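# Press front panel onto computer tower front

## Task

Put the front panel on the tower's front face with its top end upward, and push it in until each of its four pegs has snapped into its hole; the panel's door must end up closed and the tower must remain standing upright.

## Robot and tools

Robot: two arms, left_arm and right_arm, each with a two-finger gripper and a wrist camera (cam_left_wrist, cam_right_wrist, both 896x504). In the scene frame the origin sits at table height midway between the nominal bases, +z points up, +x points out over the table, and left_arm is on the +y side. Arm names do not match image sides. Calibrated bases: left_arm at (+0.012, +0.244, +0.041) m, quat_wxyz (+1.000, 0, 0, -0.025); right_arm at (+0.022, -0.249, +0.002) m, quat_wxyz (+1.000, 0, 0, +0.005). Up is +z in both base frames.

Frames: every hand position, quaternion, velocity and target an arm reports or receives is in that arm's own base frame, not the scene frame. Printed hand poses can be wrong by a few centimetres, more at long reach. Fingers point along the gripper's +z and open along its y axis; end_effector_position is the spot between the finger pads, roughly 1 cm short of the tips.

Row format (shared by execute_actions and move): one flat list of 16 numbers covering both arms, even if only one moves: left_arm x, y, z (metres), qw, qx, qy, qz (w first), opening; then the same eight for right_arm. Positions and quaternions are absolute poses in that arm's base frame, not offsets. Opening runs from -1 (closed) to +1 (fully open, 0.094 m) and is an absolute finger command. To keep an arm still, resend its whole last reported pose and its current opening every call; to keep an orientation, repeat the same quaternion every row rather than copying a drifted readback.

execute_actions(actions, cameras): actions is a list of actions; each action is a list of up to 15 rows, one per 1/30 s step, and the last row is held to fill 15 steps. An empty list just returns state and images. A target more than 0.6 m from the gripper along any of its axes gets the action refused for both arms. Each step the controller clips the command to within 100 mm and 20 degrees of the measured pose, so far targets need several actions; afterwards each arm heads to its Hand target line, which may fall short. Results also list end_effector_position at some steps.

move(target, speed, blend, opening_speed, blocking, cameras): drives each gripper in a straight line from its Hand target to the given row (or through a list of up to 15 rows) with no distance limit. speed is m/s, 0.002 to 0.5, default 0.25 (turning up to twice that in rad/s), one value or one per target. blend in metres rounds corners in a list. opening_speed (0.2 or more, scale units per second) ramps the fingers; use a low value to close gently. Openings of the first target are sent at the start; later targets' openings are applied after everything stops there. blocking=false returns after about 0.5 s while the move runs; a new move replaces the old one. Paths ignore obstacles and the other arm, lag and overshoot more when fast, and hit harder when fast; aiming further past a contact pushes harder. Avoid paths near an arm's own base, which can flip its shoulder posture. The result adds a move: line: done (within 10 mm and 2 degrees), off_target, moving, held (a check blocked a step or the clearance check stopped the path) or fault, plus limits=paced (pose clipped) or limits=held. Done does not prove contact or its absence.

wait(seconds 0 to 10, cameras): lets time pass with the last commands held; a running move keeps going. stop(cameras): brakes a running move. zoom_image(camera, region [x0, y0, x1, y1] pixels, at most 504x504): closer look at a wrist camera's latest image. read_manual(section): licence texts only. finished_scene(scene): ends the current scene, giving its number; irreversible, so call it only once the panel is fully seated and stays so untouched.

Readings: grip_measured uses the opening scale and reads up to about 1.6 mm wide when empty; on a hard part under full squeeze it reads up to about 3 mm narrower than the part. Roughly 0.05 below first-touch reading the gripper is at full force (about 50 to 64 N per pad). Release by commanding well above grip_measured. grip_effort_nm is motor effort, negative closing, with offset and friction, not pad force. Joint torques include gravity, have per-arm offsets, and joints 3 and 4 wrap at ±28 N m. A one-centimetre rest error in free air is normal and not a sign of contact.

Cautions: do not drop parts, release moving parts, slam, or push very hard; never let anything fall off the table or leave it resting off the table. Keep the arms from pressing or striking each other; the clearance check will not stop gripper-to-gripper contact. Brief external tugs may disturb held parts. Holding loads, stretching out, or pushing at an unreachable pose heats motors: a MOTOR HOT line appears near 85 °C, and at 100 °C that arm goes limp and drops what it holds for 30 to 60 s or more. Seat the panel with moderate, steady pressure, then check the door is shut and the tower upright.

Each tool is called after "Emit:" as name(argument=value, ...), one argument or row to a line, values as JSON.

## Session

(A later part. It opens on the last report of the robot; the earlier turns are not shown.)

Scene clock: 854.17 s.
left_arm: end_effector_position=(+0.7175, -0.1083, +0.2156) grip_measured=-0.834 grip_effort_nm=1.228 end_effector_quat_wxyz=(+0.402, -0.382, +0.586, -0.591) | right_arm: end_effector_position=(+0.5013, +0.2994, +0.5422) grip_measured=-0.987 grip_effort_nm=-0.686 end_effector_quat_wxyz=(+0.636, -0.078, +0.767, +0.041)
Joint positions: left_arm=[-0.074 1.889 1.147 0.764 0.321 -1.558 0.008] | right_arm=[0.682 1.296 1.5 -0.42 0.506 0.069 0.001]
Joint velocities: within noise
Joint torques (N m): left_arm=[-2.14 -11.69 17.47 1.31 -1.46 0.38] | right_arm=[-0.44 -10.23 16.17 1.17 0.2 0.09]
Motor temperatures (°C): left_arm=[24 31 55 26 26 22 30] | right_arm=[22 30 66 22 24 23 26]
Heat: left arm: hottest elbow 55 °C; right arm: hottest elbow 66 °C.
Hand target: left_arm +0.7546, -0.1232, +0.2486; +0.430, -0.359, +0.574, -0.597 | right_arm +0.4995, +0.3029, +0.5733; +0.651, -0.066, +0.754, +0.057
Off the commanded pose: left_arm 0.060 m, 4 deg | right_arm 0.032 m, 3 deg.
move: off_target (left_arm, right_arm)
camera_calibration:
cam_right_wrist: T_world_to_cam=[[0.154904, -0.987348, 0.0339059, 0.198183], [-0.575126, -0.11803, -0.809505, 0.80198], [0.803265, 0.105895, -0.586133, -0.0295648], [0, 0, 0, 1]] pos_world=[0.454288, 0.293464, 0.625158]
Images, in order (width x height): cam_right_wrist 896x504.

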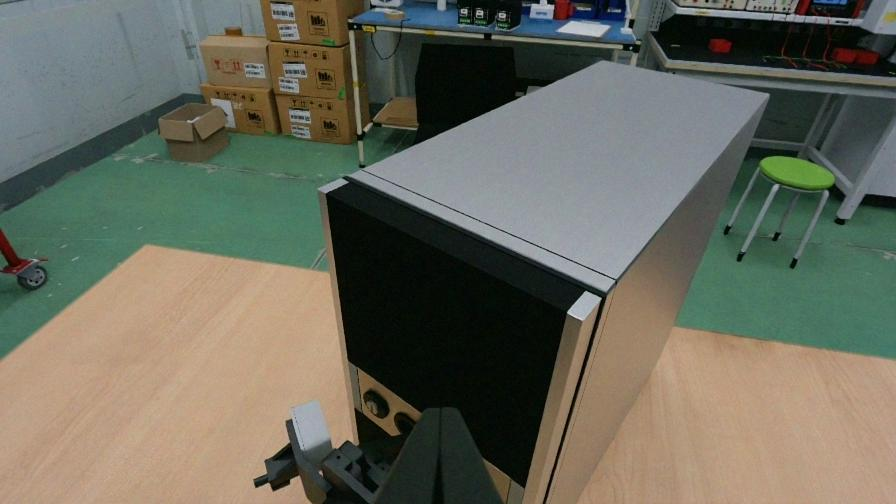

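Emit:
move(
  target=[0.7480, -0.1168, 0.2465, 0.4302, -0.3590, 0.5746, -0.5965, -0.75, 0.492, 0.121, 0.451, 0.6085, -0.3207, 0.6670, 0.2925, -1],
  speed=0.25,
  cameras=["cam_right_wrist"],
)

Emit:
zoom_image(
  camera="cam_right_wrist",
  region=[430, 0, 650, 160],
)

Emit:
zoom_image(
  camera="cam_right_wrist",
  region=[430, 300, 650, 504],
)

Scene clock: 866.90 s.
left_arm: end_effector_position=(+0.7173, -0.1086, +0.2158) grip_measured=-0.834 grip_effort_nm=1.228 end_effector_quat_wxyz=(+0.401, -0.382, +0.587, -0.591) | right_arm: end_effector_position=(+0.4896, +0.1244, +0.4479) grip_measured=-0.987 grip_effort_nm=-0.686 end_effector_quat_wxyz=(+0.599, -0.314, +0.673, +0.301)
Joint positions: left_arm=[-0.074 1.889 1.147 0.763 0.323 -1.558 0.008] | right_arm=[-0.024 1.151 1.084 -0.102 -0.919 -0.107 0.001]
Joint velocities: within noise
Joint torques (N m): left_arm=[-0.91 -13.68 14.3 1.91 -1.12 0.35] | right_arm=[-1.61 -8.23 10.54 1.98 -0.19 -0.19]
Motor temperatures (°C): left_arm=[24 30 56 26 26 22 30] | right_arm=[22 30 66 22 24 23 26]
Heat: left arm: hottest elbow 56 °C; right arm: hottest elbow 66 °C.
Hand target: left_arm +0.7424, -0.1163, +0.2469; +0.430, -0.359, +0.574, -0.597 | right_arm +0.4920, +0.1209, +0.4510; +0.607, -0.320, +0.666, +0.292
Off the commanded pose: left_arm 0.044 m, 5 deg | right_arm 0.005 m, 2 deg.
move: off_target (left_arm)
camera_calibration:
cam_right_wrist: T_world_to_cam=[[0.771493, -0.635422, -0.0322047, -0.285672], [-0.348782, -0.380052, -0.856686, 0.641195], [0.532118, 0.67216, -0.514832, -0.0265906], [0, 0, 0, 1]] pos_world=[0.458181, 0.0800385, 0.526414]
Images, in order (width x height): cam_right_wrist 896x504.

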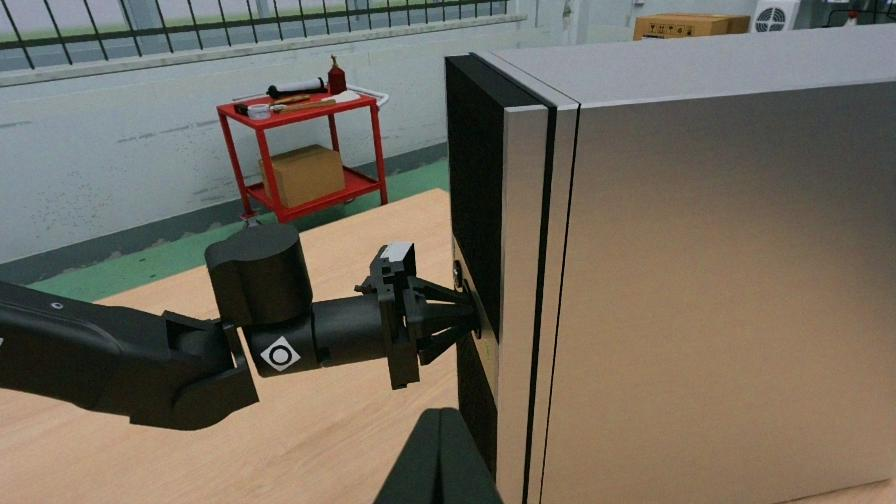

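Scaled by 2.291 from the camera's 896x504 image, which has a finer 1280x720 frame.

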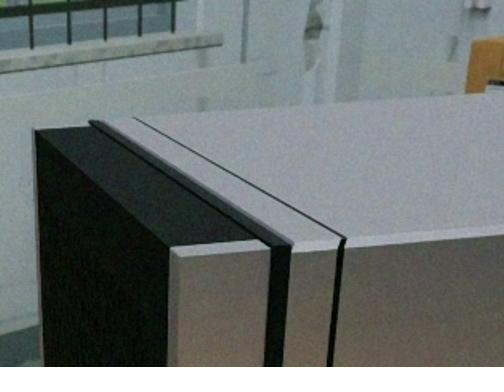

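Scaled by 2.291 from the camera's 896x504 image, which has a finer 1280x720 frame.

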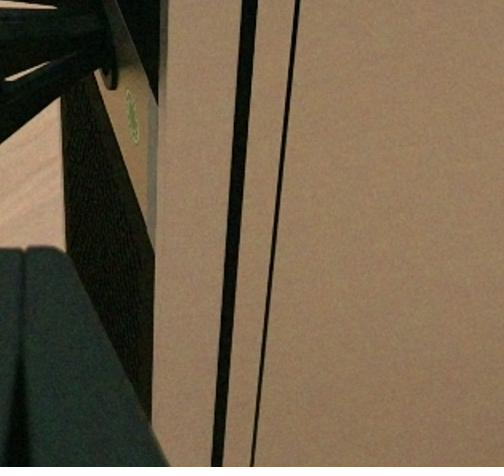

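Emit:
move(
  target=[0.7750, -0.1282, 0.2475, 0.4302, -0.3590, 0.5746, -0.5965, -0.75, 0.492, 0.121, 0.451, 0.6085, -0.3207, 0.6670, 0.2925, -1],
  speed=0.06,
  cameras=["cam_right_wrist"],
)

Emit:
zoom_image(
  camera="cam_right_wrist",
  region=[430, 0, 650, 160],
)

Scene clock: 902.03 s.
left_arm: end_effector_position=(+0.7177, -0.1085, +0.2155) grip_measured=-0.834 grip_effort_nm=1.223 end_effector_quat_wxyz=(+0.401, -0.383, +0.587, -0.590) | right_arm: end_effector_position=(+0.4896, +0.1244, +0.4479) grip_measured=-0.987 grip_effort_nm=-0.676 end_effector_quat_wxyz=(+0.599, -0.314, +0.673, +0.300)
Joint positions: left_arm=[-0.075 1.888 1.148 0.758 0.321 -1.557 0.008] | right_arm=[-0.024 1.151 1.084 -0.102 -0.919 -0.108 0.001]
Joint velocities: within noise
Joint torques (N m): left_arm=[-2.43 -10.81 18.92 1.14 -1.68 0.34] | right_arm=[-2.14 -8.23 10.63 1.88 -0.19 -0.19]
Motor temperatures (°C): left_arm=[24 31 56 26 26 22 30] | right_arm=[22 30 64 22 24 23 26]
Heat: left arm: hottest elbow 56 °C; right arm: hottest elbow 64 °C.
Hand target: left_arm +0.7603, -0.1269, +0.2484; +0.430, -0.360, +0.574, -0.597 | right_arm +0.4920, +0.1209, +0.4510; +0.607, -0.320, +0.666, +0.292
Off the commanded pose: left_arm 0.069 m, 5 deg | right_arm 0.005 m, 2 deg.
move: off_target (left_arm)
camera_calibration:
cam_right_wrist: T_world_to_cam=[[0.771562, -0.635377, -0.0314463, -0.286051], [-0.348242, -0.380483, -0.856715, 0.640997], [0.532372, 0.671959, -0.514831, -0.0266903], [0, 0, 0, 1]] pos_world=[0.458138, 0.080073, 0.526416]
Images, in order (width x height): cam_right_wrist 896x504.

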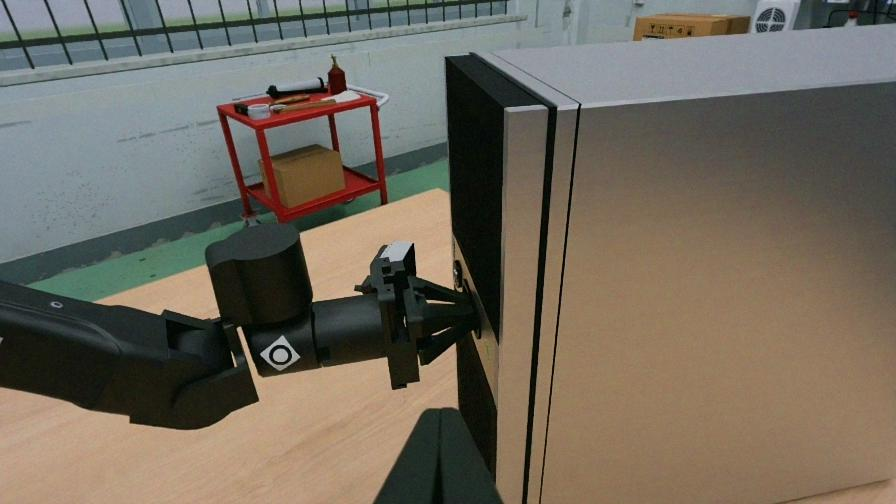

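Scaled by 2.291 from the camera's 896x504 image, which has a finer 1280x720 frame.

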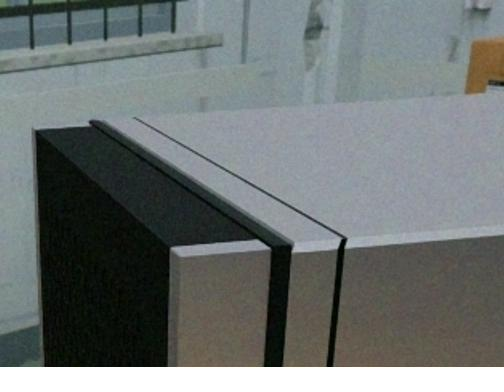

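Emit:
move(
  target=[0.7842,-0.1322,0.2475,0.4302,-0.3590,0.5746,-0.5965,-0.75,0.492,0.121,0.451,0.6085,-0.3207,0.6670,0.2925,-1],
  speed=0.03,
)

Emit:
zoom_image(
  camera="cam_right_wrist",
  region=[430, 0, 650, 160],
)

Scene clock: 927.03 s.
left_arm: end_effector_position=(+0.7181, -0.1085, +0.2154) grip_measured=-0.834 grip_effort_nm=1.228 end_effector_quat_wxyz=(+0.401, -0.384, +0.587, -0.589) | right_arm: end_effector_position=(+0.4896, +0.1244, +0.4479) grip_measured=-0.987 grip_effort_nm=-0.686 end_effector_quat_wxyz=(+0.599, -0.314, +0.673, +0.300)
Joint positions: left_arm=[-0.075 1.888 1.149 0.755 0.319 -1.556 0.008] | right_arm=[-0.024 1.151 1.084 -0.102 -0.919 -0.108 0.001]
Joint velocities: within noise
Joint torques (N m): left_arm=[-2.32 -10.11 20.51 1.02 -1.82 0.33] | right_arm=[-1.38 -8.59 10.61 1.92 -0.2 -0.16]
Motor temperatures (°C): left_arm=[24 30 55 26 27 22 30] | right_arm=[22 30 62 22 24 23 26]
Heat: left arm: hottest elbow 55 °C; right arm: hottest elbow 62 °C.
Hand target: left_arm +0.7657, -0.1304, +0.2484; +0.430, -0.360, +0.574, -0.597 | right_arm +0.4920, +0.1209, +0.4510; +0.607, -0.320, +0.666, +0.292
Off the commanded pose: left_arm 0.077 m, 5 deg | right_arm 0.005 m, 2 deg.
move: off_target (left_arm)
camera_calibration:
cam_left_wrist: T_world_to_cam=[[-0.0237077, -0.0232381, 0.999449, -0.199643], [-0.738222, -0.673741, -0.0331764, 0.503764], [0.674141, -0.738602, -0.00118204, -0.476352], [0, 0, 0, 1]] pos_world=[0.688286, -0.0170669, 0.215683]
cam_right_wrist: T_world_to_cam=[[0.771562, -0.635377, -0.0314463, -0.286051], [-0.348242, -0.380483, -0.856715, 0.640997], [0.532372, 0.671959, -0.514831, -0.0266903], [0, 0, 0, 1]] pos_world=[0.458138, 0.080073, 0.526416]

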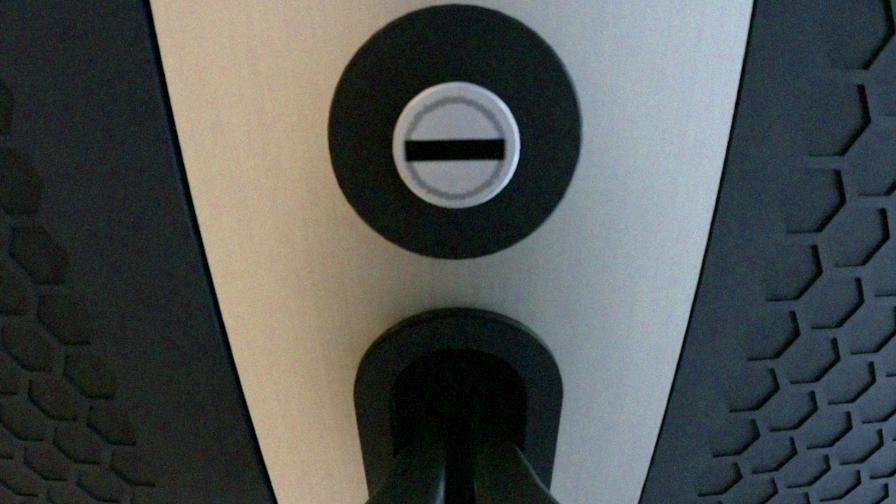

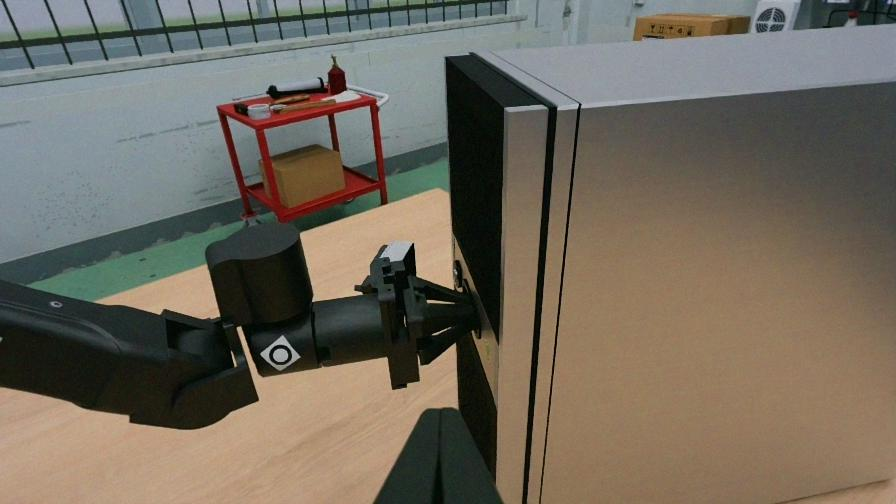

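Scaled by 2.291 from the camera's 896x504 image, which has a finer 1280x720 frame.

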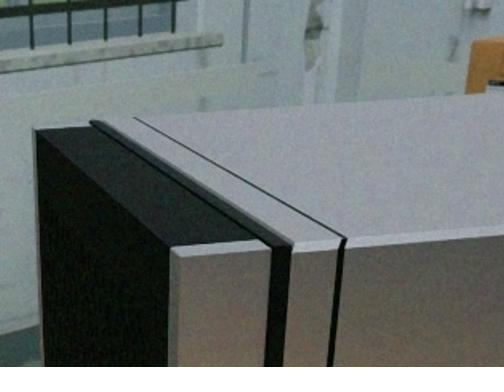

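Emit:
move(
  target=[0.7942,-0.1365,0.2475,0.4302,-0.3590,0.5746,-0.5965,-0.75,0.492,0.121,0.451,0.6085,-0.3207,0.6670,0.2925,-1],
  speed=0.03,
)

Emit:
zoom_image(
  camera="cam_right_wrist",
  region=[430, 0, 650, 160],
)

Scene clock: 933.03 s.
left_arm: end_effector_position=(+0.7185, -0.1085, +0.2155) grip_measured=-0.834 grip_effort_nm=1.223 end_effector_quat_wxyz=(+0.401, -0.384, +0.588, -0.588) | right_arm: end_effector_position=(+0.4896, +0.1244, +0.4479) grip_measured=-0.987 grip_effort_nm=-0.686 end_effector_quat_wxyz=(+0.599, -0.314, +0.673, +0.300)
Joint positions: left_arm=[-0.075 1.888 1.151 0.751 0.317 -1.555 0.008] | right_arm=[-0.024 1.151 1.084 -0.102 -0.919 -0.108 0.001]
Joint velocities: within noise
Joint torques (N m): left_arm=[-2.96 -8.82 21.78 0.88 -1.96 0.32] | right_arm=[-2.02 -8.23 10.7 1.95 -0.17 -0.2]
Motor temperatures (°C): left_arm=[24 30 57 26 28 22 30] | right_arm=[22 30 61 22 24 23 26]
Heat: left arm: hottest elbow 57 °C; right arm: hottest elbow 61 °C.
Hand target: left_arm +0.7712, -0.1341, +0.2487; +0.430, -0.360, +0.573, -0.598 | right_arm +0.4920, +0.1209, +0.4510; +0.607, -0.320, +0.666, +0.292
Off the commanded pose: left_arm 0.087 m, 5 deg | right_arm 0.005 m, 2 deg.
move: off_target (left_arm)
camera_calibration:
cam_left_wrist: T_world_to_cam=[[-0.0222062, -0.0244447, 0.999455, -0.201001], [-0.737231, -0.67484, -0.0328853, 0.503209], [0.675276, -0.737559, -0.00303572, -0.476958], [0, 0, 0, 1]] pos_world=[0.688596, -0.0171123, 0.215991]
cam_right_wrist: T_world_to_cam=[[0.771562, -0.635377, -0.0314463, -0.286051], [-0.348242, -0.380483, -0.856715, 0.640997], [0.532372, 0.671959, -0.514831, -0.0266903], [0, 0, 0, 1]] pos_world=[0.458138, 0.080073, 0.526416]

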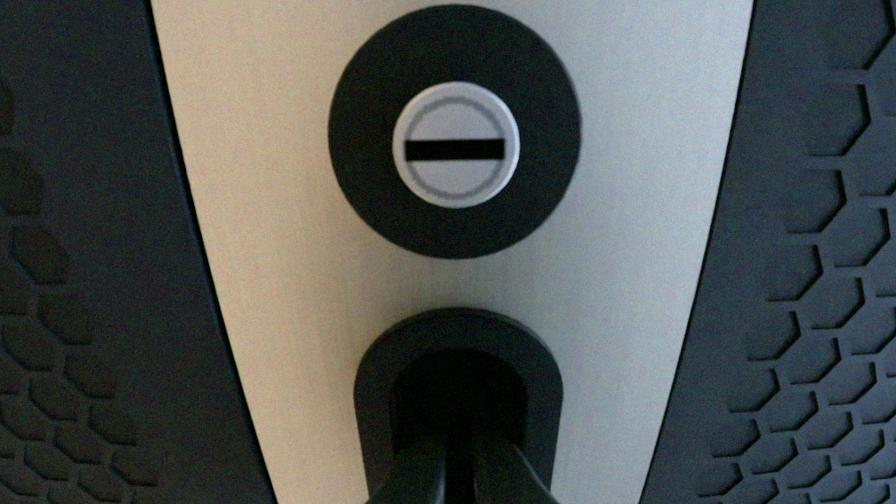

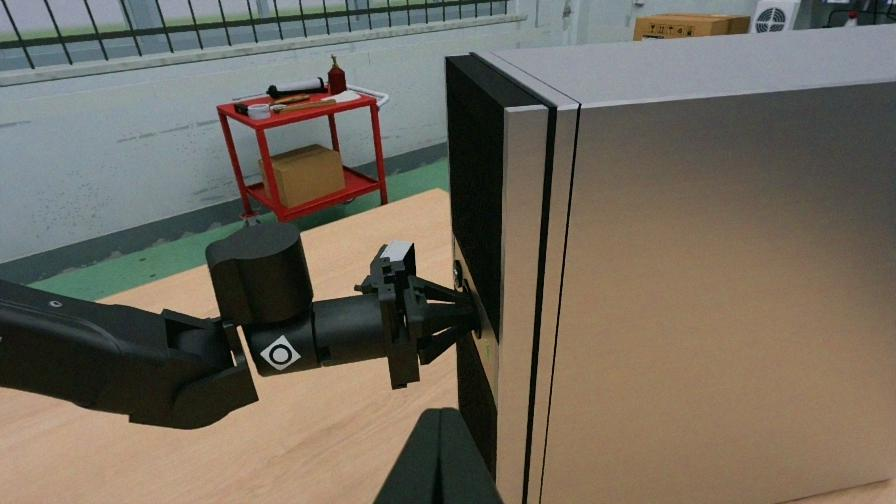

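Scaled by 2.291 from the camera's 896x504 image, which has a finer 1280x720 frame.

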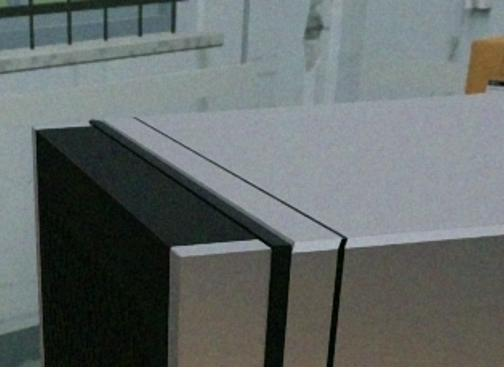

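Emit:
move(
  target=[0.8034,-0.1404,0.2475,0.4302,-0.3590,0.5746,-0.5965,-0.75,0.492,0.121,0.451,0.6085,-0.3207,0.6670,0.2925,-1],
  speed=0.03,
)

Emit:
zoom_image(
  camera="cam_right_wrist",
  region=[430, 0, 650, 160],
)

Scene clock: 942.43 s.
left_arm: end_effector_position=(+0.7462, -0.1120, +0.2159) grip_measured=-0.832 grip_effort_nm=1.219 end_effector_quat_wxyz=(+0.404, -0.390, +0.588, -0.583) | right_arm: end_effector_position=(+0.4896, +0.1244, +0.4479) grip_measured=-0.987 grip_effort_nm=-0.681 end_effector_quat_wxyz=(+0.599, -0.314, +0.673, +0.300)
Joint positions: left_arm=[-0.082 1.938 1.242 0.701 0.298 -1.552 0.008] | right_arm=[-0.024 1.151 1.084 -0.102 -0.919 -0.108 0.001]
Joint velocities: within noise
Joint torques (N m): left_arm=[-2.96 -11.16 19.56 1.8 -1.31 0.29] | right_arm=[-2.37 -8.47 10.62 1.92 -0.16 -0.17]
Motor temperatures (°C): left_arm=[24 30 63 26 28 22 30] | right_arm=[22 30 61 22 24 23 26]
Heat: left arm: hottest elbow 63 °C; right arm: hottest elbow 61 °C.
Hand target: left_arm +0.7869, -0.1389, +0.2482; +0.430, -0.360, +0.574, -0.597 | right_arm +0.4920, +0.1209, +0.4510; +0.607, -0.320, +0.666, +0.292
Off the commanded pose: left_arm 0.071 m, 5 deg | right_arm 0.005 m, 2 deg.
move: off_target (left_arm)
camera_calibration:
cam_left_wrist: T_world_to_cam=[[-0.0142463, -0.0280142, 0.999506, -0.207175], [-0.728375, -0.684541, -0.0295681, 0.512822], [0.685031, -0.728436, -0.0106527, -0.502814], [0, 0, 0, 1]] pos_world=[0.715019, -0.021024, 0.216879]
cam_right_wrist: T_world_to_cam=[[0.771562, -0.635377, -0.0314463, -0.286051], [-0.348242, -0.380483, -0.856715, 0.640997], [0.532372, 0.671959, -0.514831, -0.0266903], [0, 0, 0, 1]] pos_world=[0.458138, 0.080073, 0.526416]

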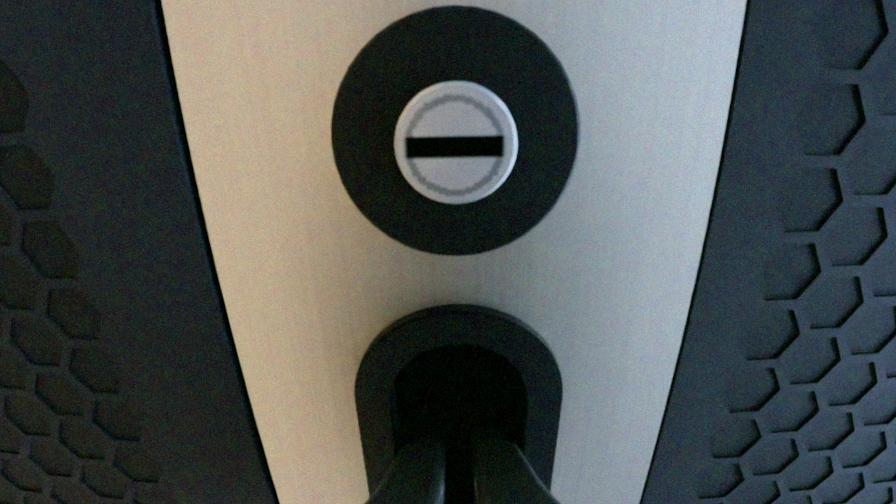

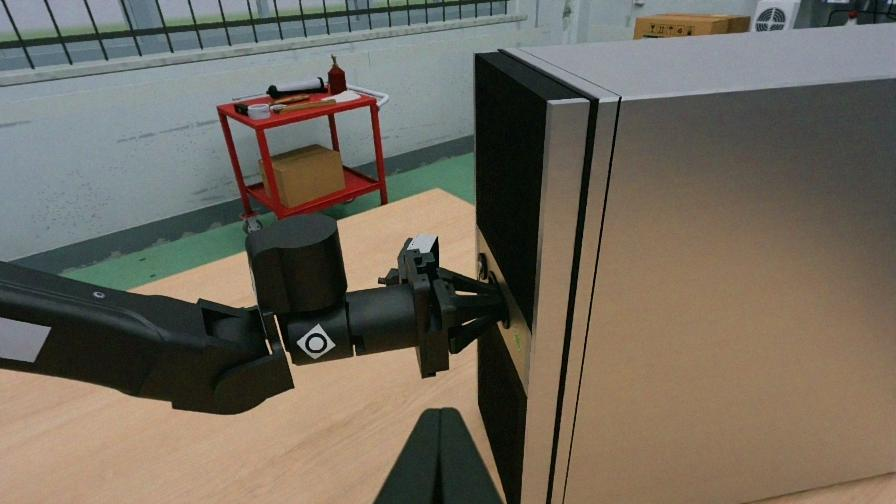

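Scaled by 2.291 from the camera's 896x504 image, which has a finer 1280x720 frame.

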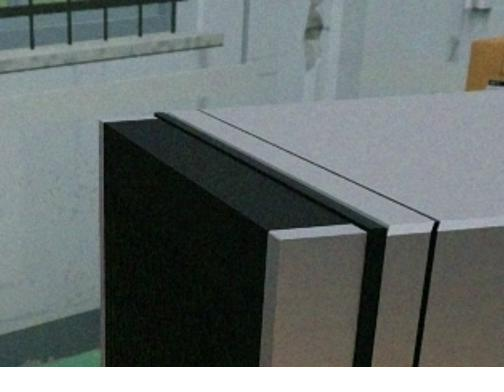

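Emit:
move(
  target=[0.7720,-0.1260,0.2475,0.4302,-0.3590,0.5746,-0.5965,-0.75,0.492,0.121,0.451,0.6085,-0.3207,0.6670,0.2925,-1],
  speed=0.05,
)

Emit:
zoom_image(
  camera="cam_right_wrist",
  region=[460, 0, 640, 130],
)

Scene clock: 984.20 s.
left_arm: end_effector_position=(+0.7459, -0.1121, +0.2163) grip_measured=-0.832 grip_effort_nm=1.223 end_effector_quat_wxyz=(+0.403, -0.388, +0.588, -0.584) | right_arm: end_effector_position=(+0.4896, +0.1244, +0.4479) grip_measured=-0.987 grip_effort_nm=-0.681 end_effector_quat_wxyz=(+0.599, -0.314, +0.673, +0.300)
Joint positions: left_arm=[-0.08 1.938 1.242 0.703 0.303 -1.552 0.008] | right_arm=[-0.024 1.151 1.084 -0.102 -0.919 -0.108 0.001]
Joint velocities: within noise
Joint torques (N m): left_arm=[-1.49 -14.8 14.01 2.81 -0.79 0.31] | right_arm=[-1.67 -8.59 10.63 1.94 -0.18 -0.17]
Motor temperatures (°C): left_arm=[24 28 71 26 28 22 30] | right_arm=[22 29 59 22 24 23 26]
Heat: left arm: hottest elbow 71 °C; right arm: hottest elbow 59 °C.
Hand target: left_arm +0.7666, -0.1256, +0.2479; +0.430, -0.360, +0.574, -0.597 | right_arm +0.4920, +0.1209, +0.4510; +0.607, -0.320, +0.666, +0.292
Off the commanded pose: left_arm 0.043 m, 5 deg | right_arm 0.005 m, 2 deg.
move: off_target (left_arm)
camera_calibration:
cam_left_wrist: T_world_to_cam=[[-0.0162771, -0.0278258, 0.99948, -0.20609], [-0.731443, -0.681203, -0.0308769, 0.515566], [0.681708, -0.731565, -0.00926497, -0.50086], [0, 0, 0, 1]] pos_world=[0.715193, -0.020941, 0.217262]
cam_right_wrist: T_world_to_cam=[[0.771562, -0.635377, -0.0314463, -0.286051], [-0.348242, -0.380483, -0.856715, 0.640997], [0.532372, 0.671959, -0.514831, -0.0266903], [0, 0, 0, 1]] pos_world=[0.458138, 0.080073, 0.526416]

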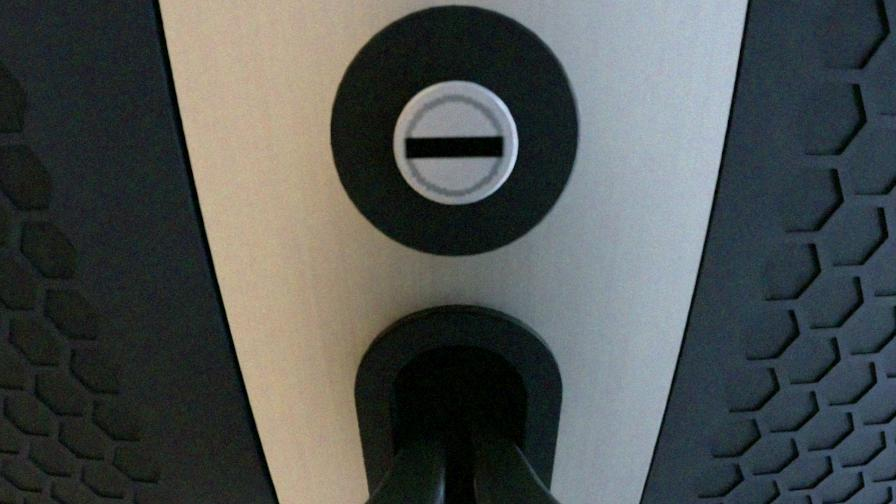

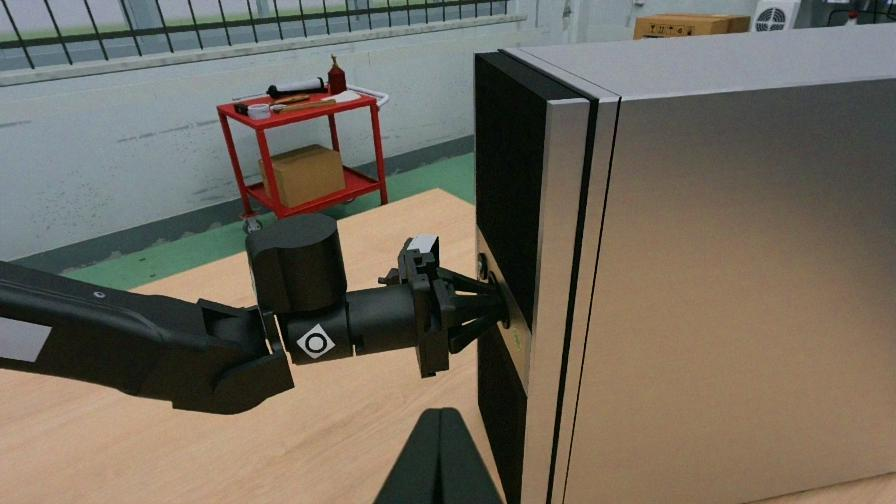

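Scaled by 2.800 from the camera's 896x504 image, which has a finer 1280x720 frame.

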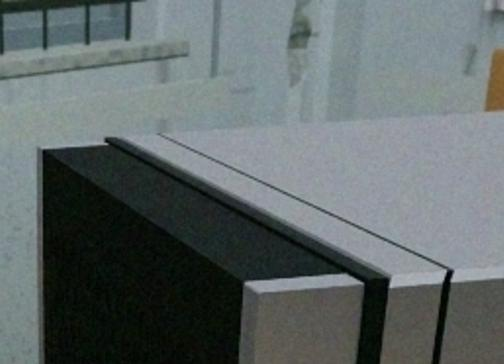

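Emit:
zoom_image(
  camera="cam_right_wrist",
  region=[560, 80, 650, 130],
)

Emit:
zoom_image(
  camera="cam_right_wrist",
  region=[520, 440, 610, 490],
)

Scaled by 5.600 from the camera's 896x504 image, which has a finer 1280x720 frame.

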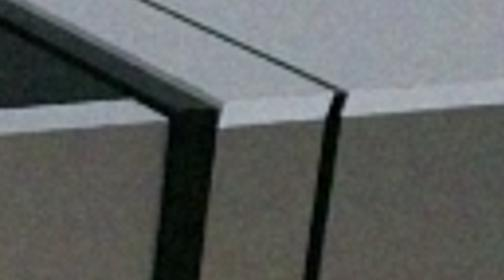

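Scaled by 5.600 from the camera's 896x504 image, which has a finer 1280x720 frame.

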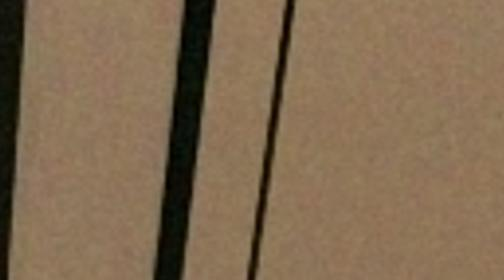

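Emit:
move(
  target=[
    [0.7600,-0.1190,0.2490,0.4302,-0.3590,0.5746,-0.5965,-0.75,0.492,0.121,0.451,0.6085,-0.3207,0.6670,0.2925,-1],
    [0.7590,-0.1185,0.2490,0.4302,-0.3590,0.5746,-0.5965,-1,0.492,0.121,0.451,0.6085,-0.3207,0.6670,0.2925,-1],
  ],
  speed=0.08,
  cameras=["cam_left_wrist"],
)

Scene clock: 1031.23 s.
left_arm: end_effector_position=(+0.7459, -0.1116, +0.2173) grip_measured=-0.988 grip_effort_nm=-0.657 end_effector_quat_wxyz=(+0.408, -0.385, +0.588, -0.583) | right_arm: end_effector_position=(+0.4896, +0.1244, +0.4479) grip_measured=-0.987 grip_effort_nm=-0.691 end_effector_quat_wxyz=(+0.599, -0.314, +0.673, +0.300)
Joint positions: left_arm=[-0.081 1.938 1.241 0.711 0.299 -1.544 0.001] | right_arm=[-0.024 1.151 1.084 -0.102 -0.919 -0.108 0.001]
Joint velocities: within noise
Joint torques (N m): left_arm=[-0.38 -16.73 11.34 3.03 -0.1 0.2] | right_arm=[-1.9 -8.53 10.8 1.83 -0.16 -0.18]
Motor temperatures (°C): left_arm=[24 29 63 26 27 22 30] | right_arm=[22 29 58 22 24 23 26]
Heat: left arm: hottest elbow 63 °C; right arm: hottest elbow 58 °C.
Hand target: left_arm +0.7565, -0.1180, +0.2491; +0.430, -0.359, +0.574, -0.596 | right_arm +0.4920, +0.1209, +0.4510; +0.607, -0.320, +0.666, +0.292
Off the commanded pose: left_arm 0.035 m, 4 deg | right_arm 0.005 m, 2 deg.
move: off_target (left_arm); target 2's new opening was sent with left_arm's hand 0.036 m and 5 deg from that target
camera_calibration:
cam_left_wrist: T_world_to_cam=[[-0.0258625, -0.0354827, 0.999036, -0.200709], [-0.728159, -0.684049, -0.0431455, 0.515806], [0.68492, -0.728572, -0.00814585, -0.502806], [0, 0, 0, 1]] pos_world=[0.71478, -0.0206153, 0.218674]
Images, in order (width x height): cam_left_wrist 896x504.

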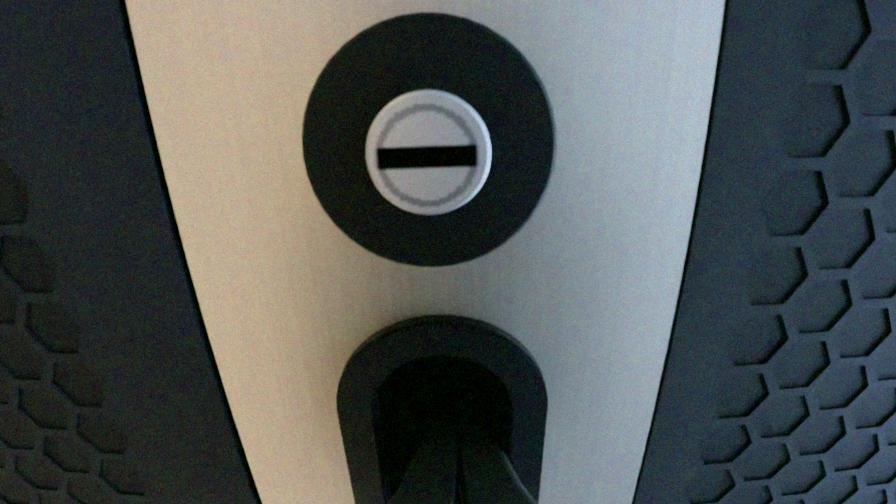

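Emit:
move(
  target=[
    [0.6770,-0.0834,0.2490,0.4302,-0.3590,0.5746,-0.5965,-1,0.492,0.121,0.451,0.6085,-0.3207,0.6670,0.2925,-1],
    [0.7173,-0.0143,0.4210,0.4302,-0.3590,0.5746,-0.5965,-1,0.492,0.121,0.451,0.6085,-0.3207,0.6670,0.2925,-1],
  ],
  speed=[0.1,0.2],
  blend=[0.02,0],
)

Emit:
zoom_image(
  camera="cam_right_wrist",
  region=[560, 80, 650, 130],
)

Scene clock: 1051.97 s.
left_arm: end_effector_position=(+0.7100, -0.0168, +0.3968) grip_measured=-0.989 grip_effort_nm=-0.647 end_effector_quat_wxyz=(+0.420, -0.369, +0.582, -0.590) | right_arm: end_effector_position=(+0.4896, +0.1244, +0.4479) grip_measured=-0.987 grip_effort_nm=-0.681 end_effector_quat_wxyz=(+0.599, -0.314, +0.673, +0.300)
Joint positions: left_arm=[0.088 1.641 1.323 0.375 0.475 -1.543 0.001] | right_arm=[-0.024 1.151 1.084 -0.102 -0.919 -0.108 0.001]
Joint velocities: within noise
Joint torques (N m): left_arm=[0.5 -13.51 12.52 1.73 0.05 0.06] | right_arm=[-2.2 -8.35 10.69 2.04 -0.13 -0.2]
Motor temperatures (°C): left_arm=[24 29 60 26 26 22 29] | right_arm=[22 29 57 22 24 23 26]
Heat: left arm: hottest elbow 60 °C; right arm: hottest elbow 57 °C.
Hand target: left_arm +0.7159, -0.0144, +0.4208; +0.430, -0.359, +0.574, -0.597 | right_arm +0.4920, +0.1209, +0.4510; +0.607, -0.320, +0.666, +0.292
Off the commanded pose: left_arm 0.025 m, 2 deg | right_arm 0.005 m, 2 deg.
move: off_target (left_arm)
camera_calibration:
cam_left_wrist: T_world_to_cam=[[-0.0696379, -0.0422121, 0.996679, -0.345679], [-0.730354, -0.678396, -0.0797617, 0.578461], [0.67951, -0.733483, 0.0164123, -0.413672], [0, 0, 0, 1]] pos_world=[0.679503, 0.0744127, 0.39746]
cam_right_wrist: T_world_to_cam=[[0.771562, -0.635377, -0.0314463, -0.286051], [-0.348242, -0.380483, -0.856715, 0.640997], [0.532372, 0.671959, -0.514831, -0.0266903], [0, 0, 0, 1]] pos_world=[0.458138, 0.080073, 0.526416]

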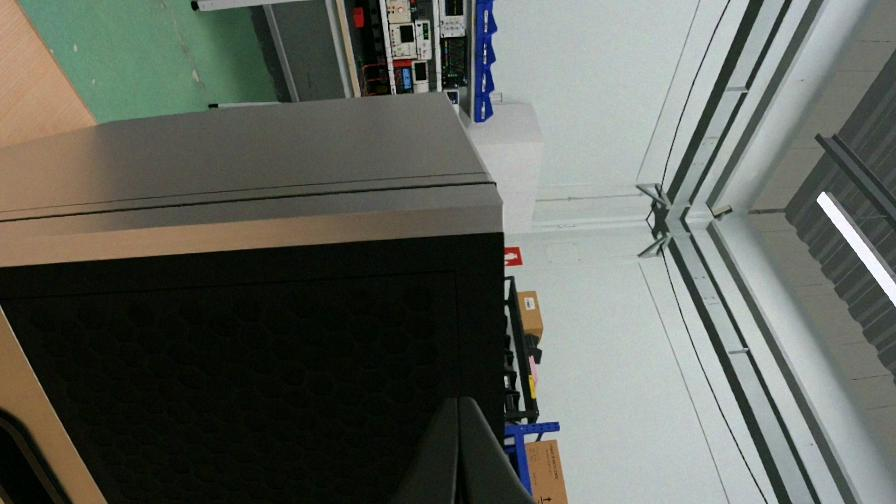

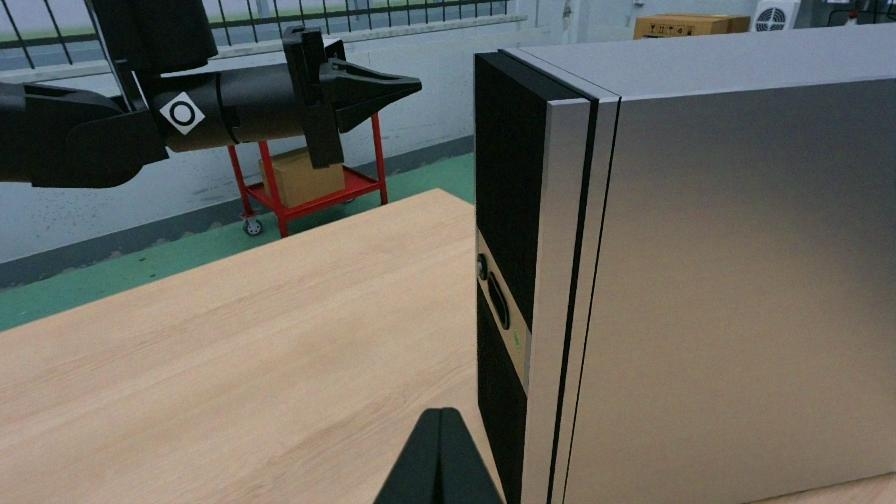

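Scaled by 5.600 from the camera's 896x504 image, which has a finer 1280x720 frame.

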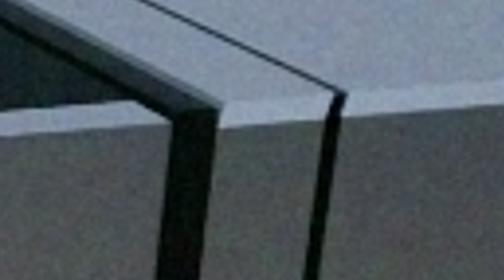

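Emit:
zoom_image(
  camera="cam_left_wrist",
  region=[400, 140, 520, 260],
)

Emit:
zoom_image(
  camera="cam_left_wrist",
  region=[0, 160, 120, 280],
)

Scaled by 4.200 from the camera's 896x504 image, which has a finer 1280x720 frame.

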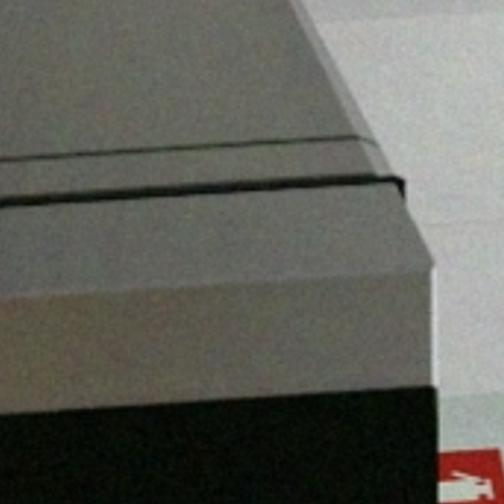

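Scaled by 4.200 from the camera's 896x504 image, which has a finer 1280x720 frame.

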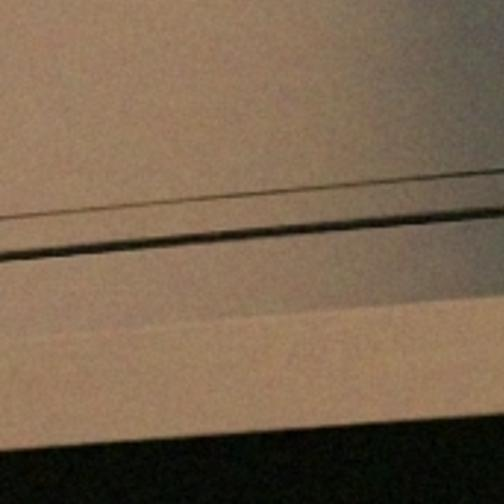

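Emit:
move(
  target=[
    [0.7440,-0.0257,0.4040,0.4302,-0.3590,0.5746,-0.5965,-1,0.492,0.121,0.451,0.6085,-0.3207,0.6670,0.2925,-1],
    [0.7817,-0.0419,0.4040,0.4302,-0.3590,0.5746,-0.5965,-1,0.492,0.121,0.451,0.6085,-0.3207,0.6670,0.2925,-1],
  ],
  speed=[0.08,0.03],
)

Emit:
zoom_image(
  camera="cam_left_wrist",
  region=[380, 100, 560, 220],
)

Scene clock: 1075.70 s.
left_arm: end_effector_position=(+0.7602, -0.0330, +0.3936) grip_measured=-0.989 grip_effort_nm=-0.652 end_effector_quat_wxyz=(+0.425, -0.368, +0.578, -0.592) | right_arm: end_effector_position=(+0.4896, +0.1244, +0.4479) grip_measured=-0.987 grip_effort_nm=-0.686 end_effector_quat_wxyz=(+0.599, -0.314, +0.673, +0.300)
Joint positions: left_arm=[0.052 1.767 1.473 0.362 0.432 -1.543 0.001] | right_arm=[-0.024 1.151 1.084 -0.102 -0.919 -0.108 0.001]
Joint velocities: within noise
Joint torques (N m): left_arm=[-1.08 -12.51 14.53 1.88 -0.45 0.11] | right_arm=[-1.67 -8.64 10.69 1.99 -0.18 -0.19]
Motor temperatures (°C): left_arm=[24 30 57 26 26 22 28] | right_arm=[22 29 57 22 24 23 26]
Heat: left arm: hottest elbow 57 °C; right arm: hottest elbow 57 °C.
Hand target: left_arm +0.7789, -0.0419, +0.4031; +0.430, -0.359, +0.574, -0.597 | right_arm +0.4920, +0.1209, +0.4510; +0.607, -0.320, +0.666, +0.292
Off the commanded pose: left_arm 0.026 m, 1 deg | right_arm 0.005 m, 2 deg.
move: off_target (left_arm)
camera_calibration:
cam_left_wrist: T_world_to_cam=[[-0.0805493, -0.040824, 0.995914, -0.331003], [-0.725062, -0.683211, -0.0866487, 0.60233], [0.683957, -0.729079, 0.0254323, -0.466372], [0, 0, 0, 1]] pos_world=[0.729043, 0.0579835, 0.393702]
cam_right_wrist: T_world_to_cam=[[0.771562, -0.635377, -0.0314463, -0.286051], [-0.348242, -0.380483, -0.856715, 0.640997], [0.532372, 0.671959, -0.514831, -0.0266903], [0, 0, 0, 1]] pos_world=[0.458138, 0.080073, 0.526416]

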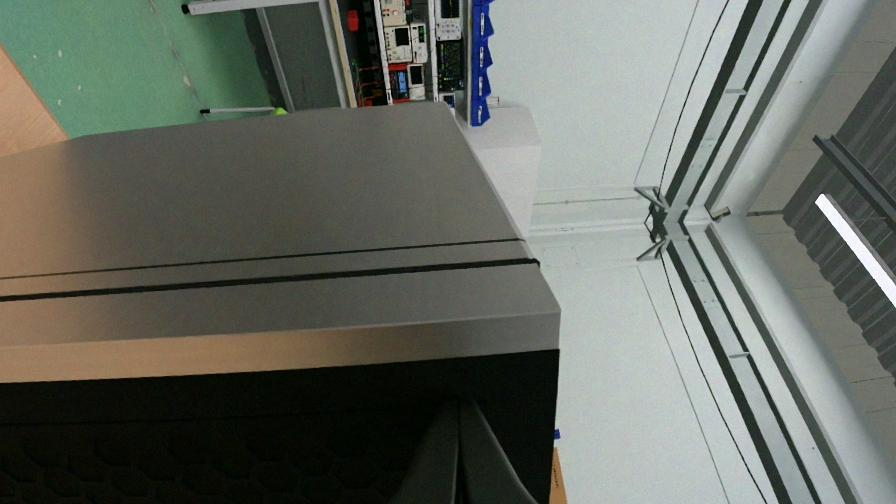

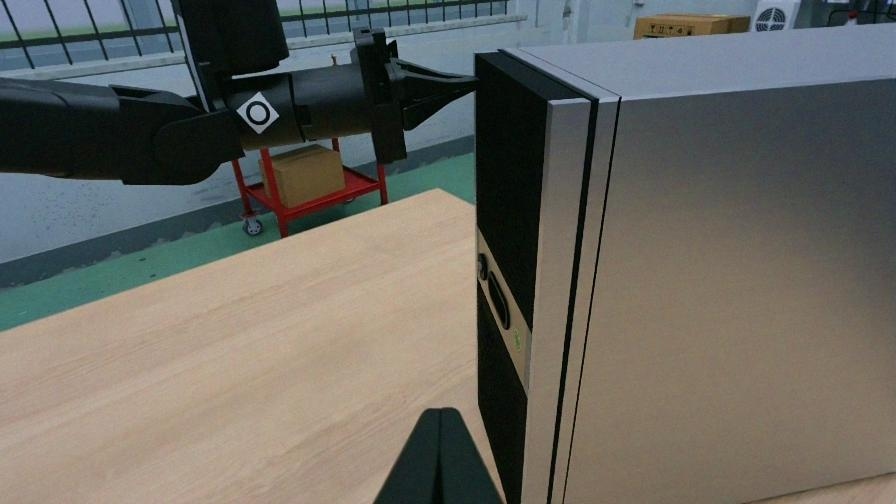

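Scaled by 2.800 from the camera's 896x504 image, which has a finer 1280x720 frame.

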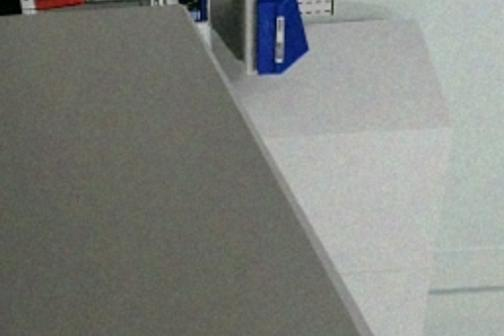

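Emit:
zoom_image(
  camera="cam_left_wrist",
  region=[440, 220, 570, 310],
)

Emit:
zoom_image(
  camera="cam_left_wrist",
  region=[0, 260, 130, 350],
)

Scaled by 3.877 from the camera's 896x504 image, which has a finer 1280x720 frame.

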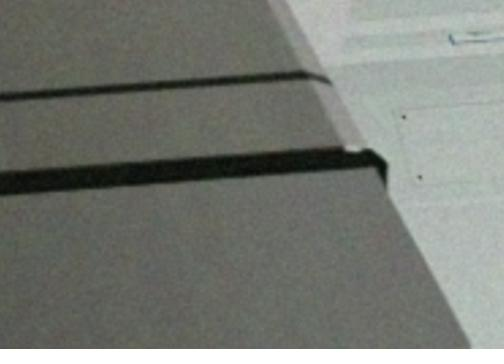

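Scaled by 3.877 from the camera's 896x504 image, which has a finer 1280x720 frame.

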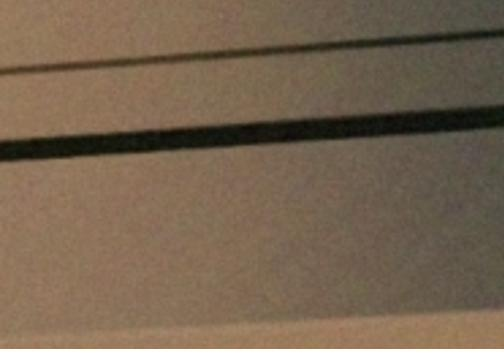

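Emit:
move(
  target=[0.7875,-0.0461,0.4040,0.4302,-0.3590,0.5746,-0.5965,-1,0.492,0.121,0.451,0.6085,-0.3207,0.6670,0.2925,-1],
  speed=0.03,
)

Emit:
zoom_image(
  camera="cam_left_wrist",
  region=[440, 220, 570, 310],
)

Scene clock: 1099.73 s.
left_arm: end_effector_position=(+0.7604, -0.0331, +0.3936) grip_measured=-0.989 grip_effort_nm=-0.647 end_effector_quat_wxyz=(+0.424, -0.368, +0.579, -0.591) | right_arm: end_effector_position=(+0.4896, +0.1244, +0.4479) grip_measured=-0.987 grip_effort_nm=-0.681 end_effector_quat_wxyz=(+0.599, -0.314, +0.673, +0.300)
Joint positions: left_arm=[0.052 1.767 1.475 0.357 0.433 -1.543 0.001] | right_arm=[-0.024 1.151 1.084 -0.102 -0.919 -0.108 0.001]
Joint velocities: within noise
Joint torques (N m): left_arm=[-1.9 -12.1 15.54 1.95 -0.76 0.12] | right_arm=[-1.44 -8.29 10.76 1.94 -0.19 -0.21]
Motor temperatures (°C): left_arm=[24 30 56 26 26 22 28] | right_arm=[22 29 57 22 24 23 26]
Heat: left arm: hottest elbow 56 °C; right arm: hottest elbow 57 °C.
Hand target: left_arm +0.7833, -0.0462, +0.4027; +0.430, -0.359, +0.574, -0.597 | right_arm +0.4920, +0.1209, +0.4510; +0.607, -0.320, +0.666, +0.292
Off the commanded pose: left_arm 0.032 m, 1 deg | right_arm 0.005 m, 2 deg.
move: off_target (left_arm)
camera_calibration:
cam_left_wrist: T_world_to_cam=[[-0.0771484, -0.0406417, 0.996191, -0.333718], [-0.725615, -0.682948, -0.0840563, 0.601914], [0.683763, -0.729335, 0.0231982, -0.465579], [0, 0, 0, 1]] pos_world=[0.729358, 0.0579502, 0.393842]
cam_right_wrist: T_world_to_cam=[[0.771562, -0.635377, -0.0314463, -0.286051], [-0.348242, -0.380483, -0.856715, 0.640997], [0.532372, 0.671959, -0.514831, -0.0266903], [0, 0, 0, 1]] pos_world=[0.458138, 0.080073, 0.526416]

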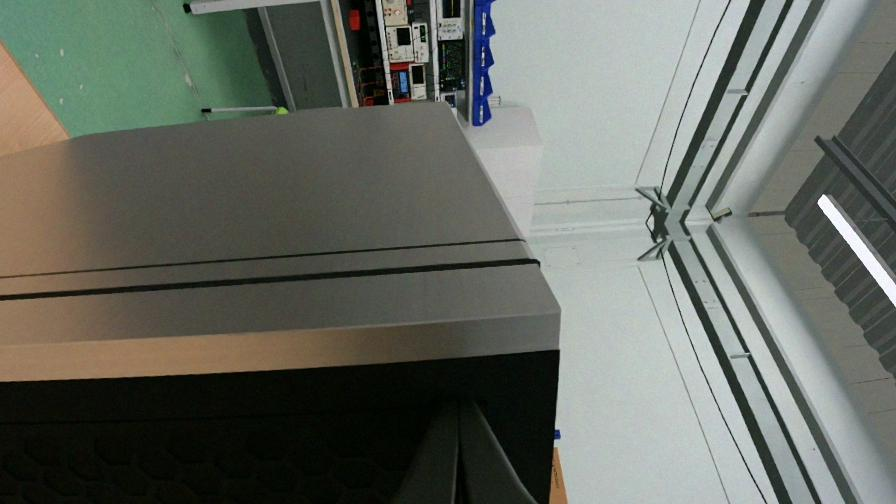

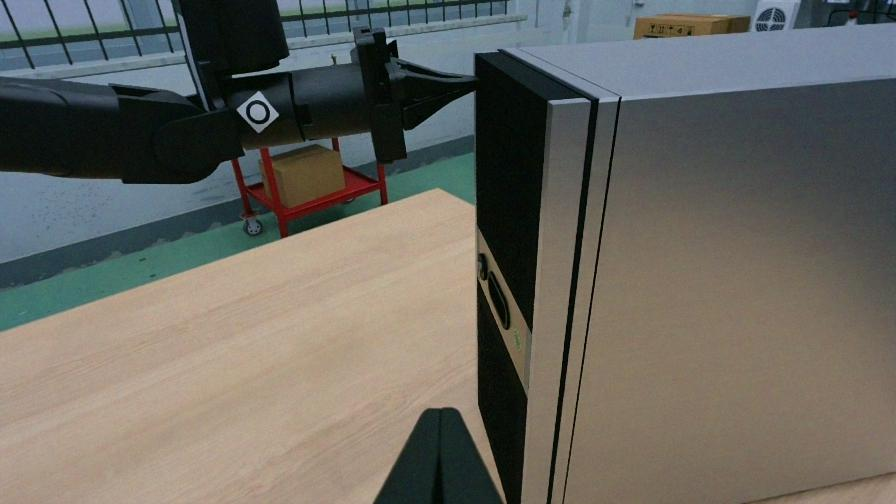

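Scaled by 3.877 from the camera's 896x504 image, which has a finer 1280x720 frame.

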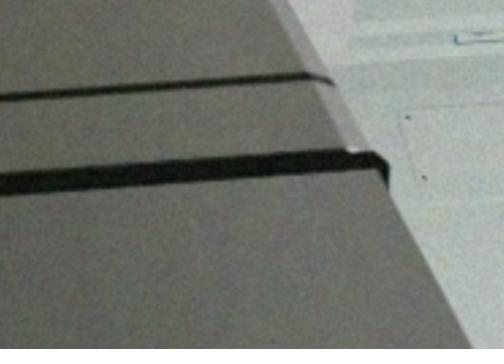

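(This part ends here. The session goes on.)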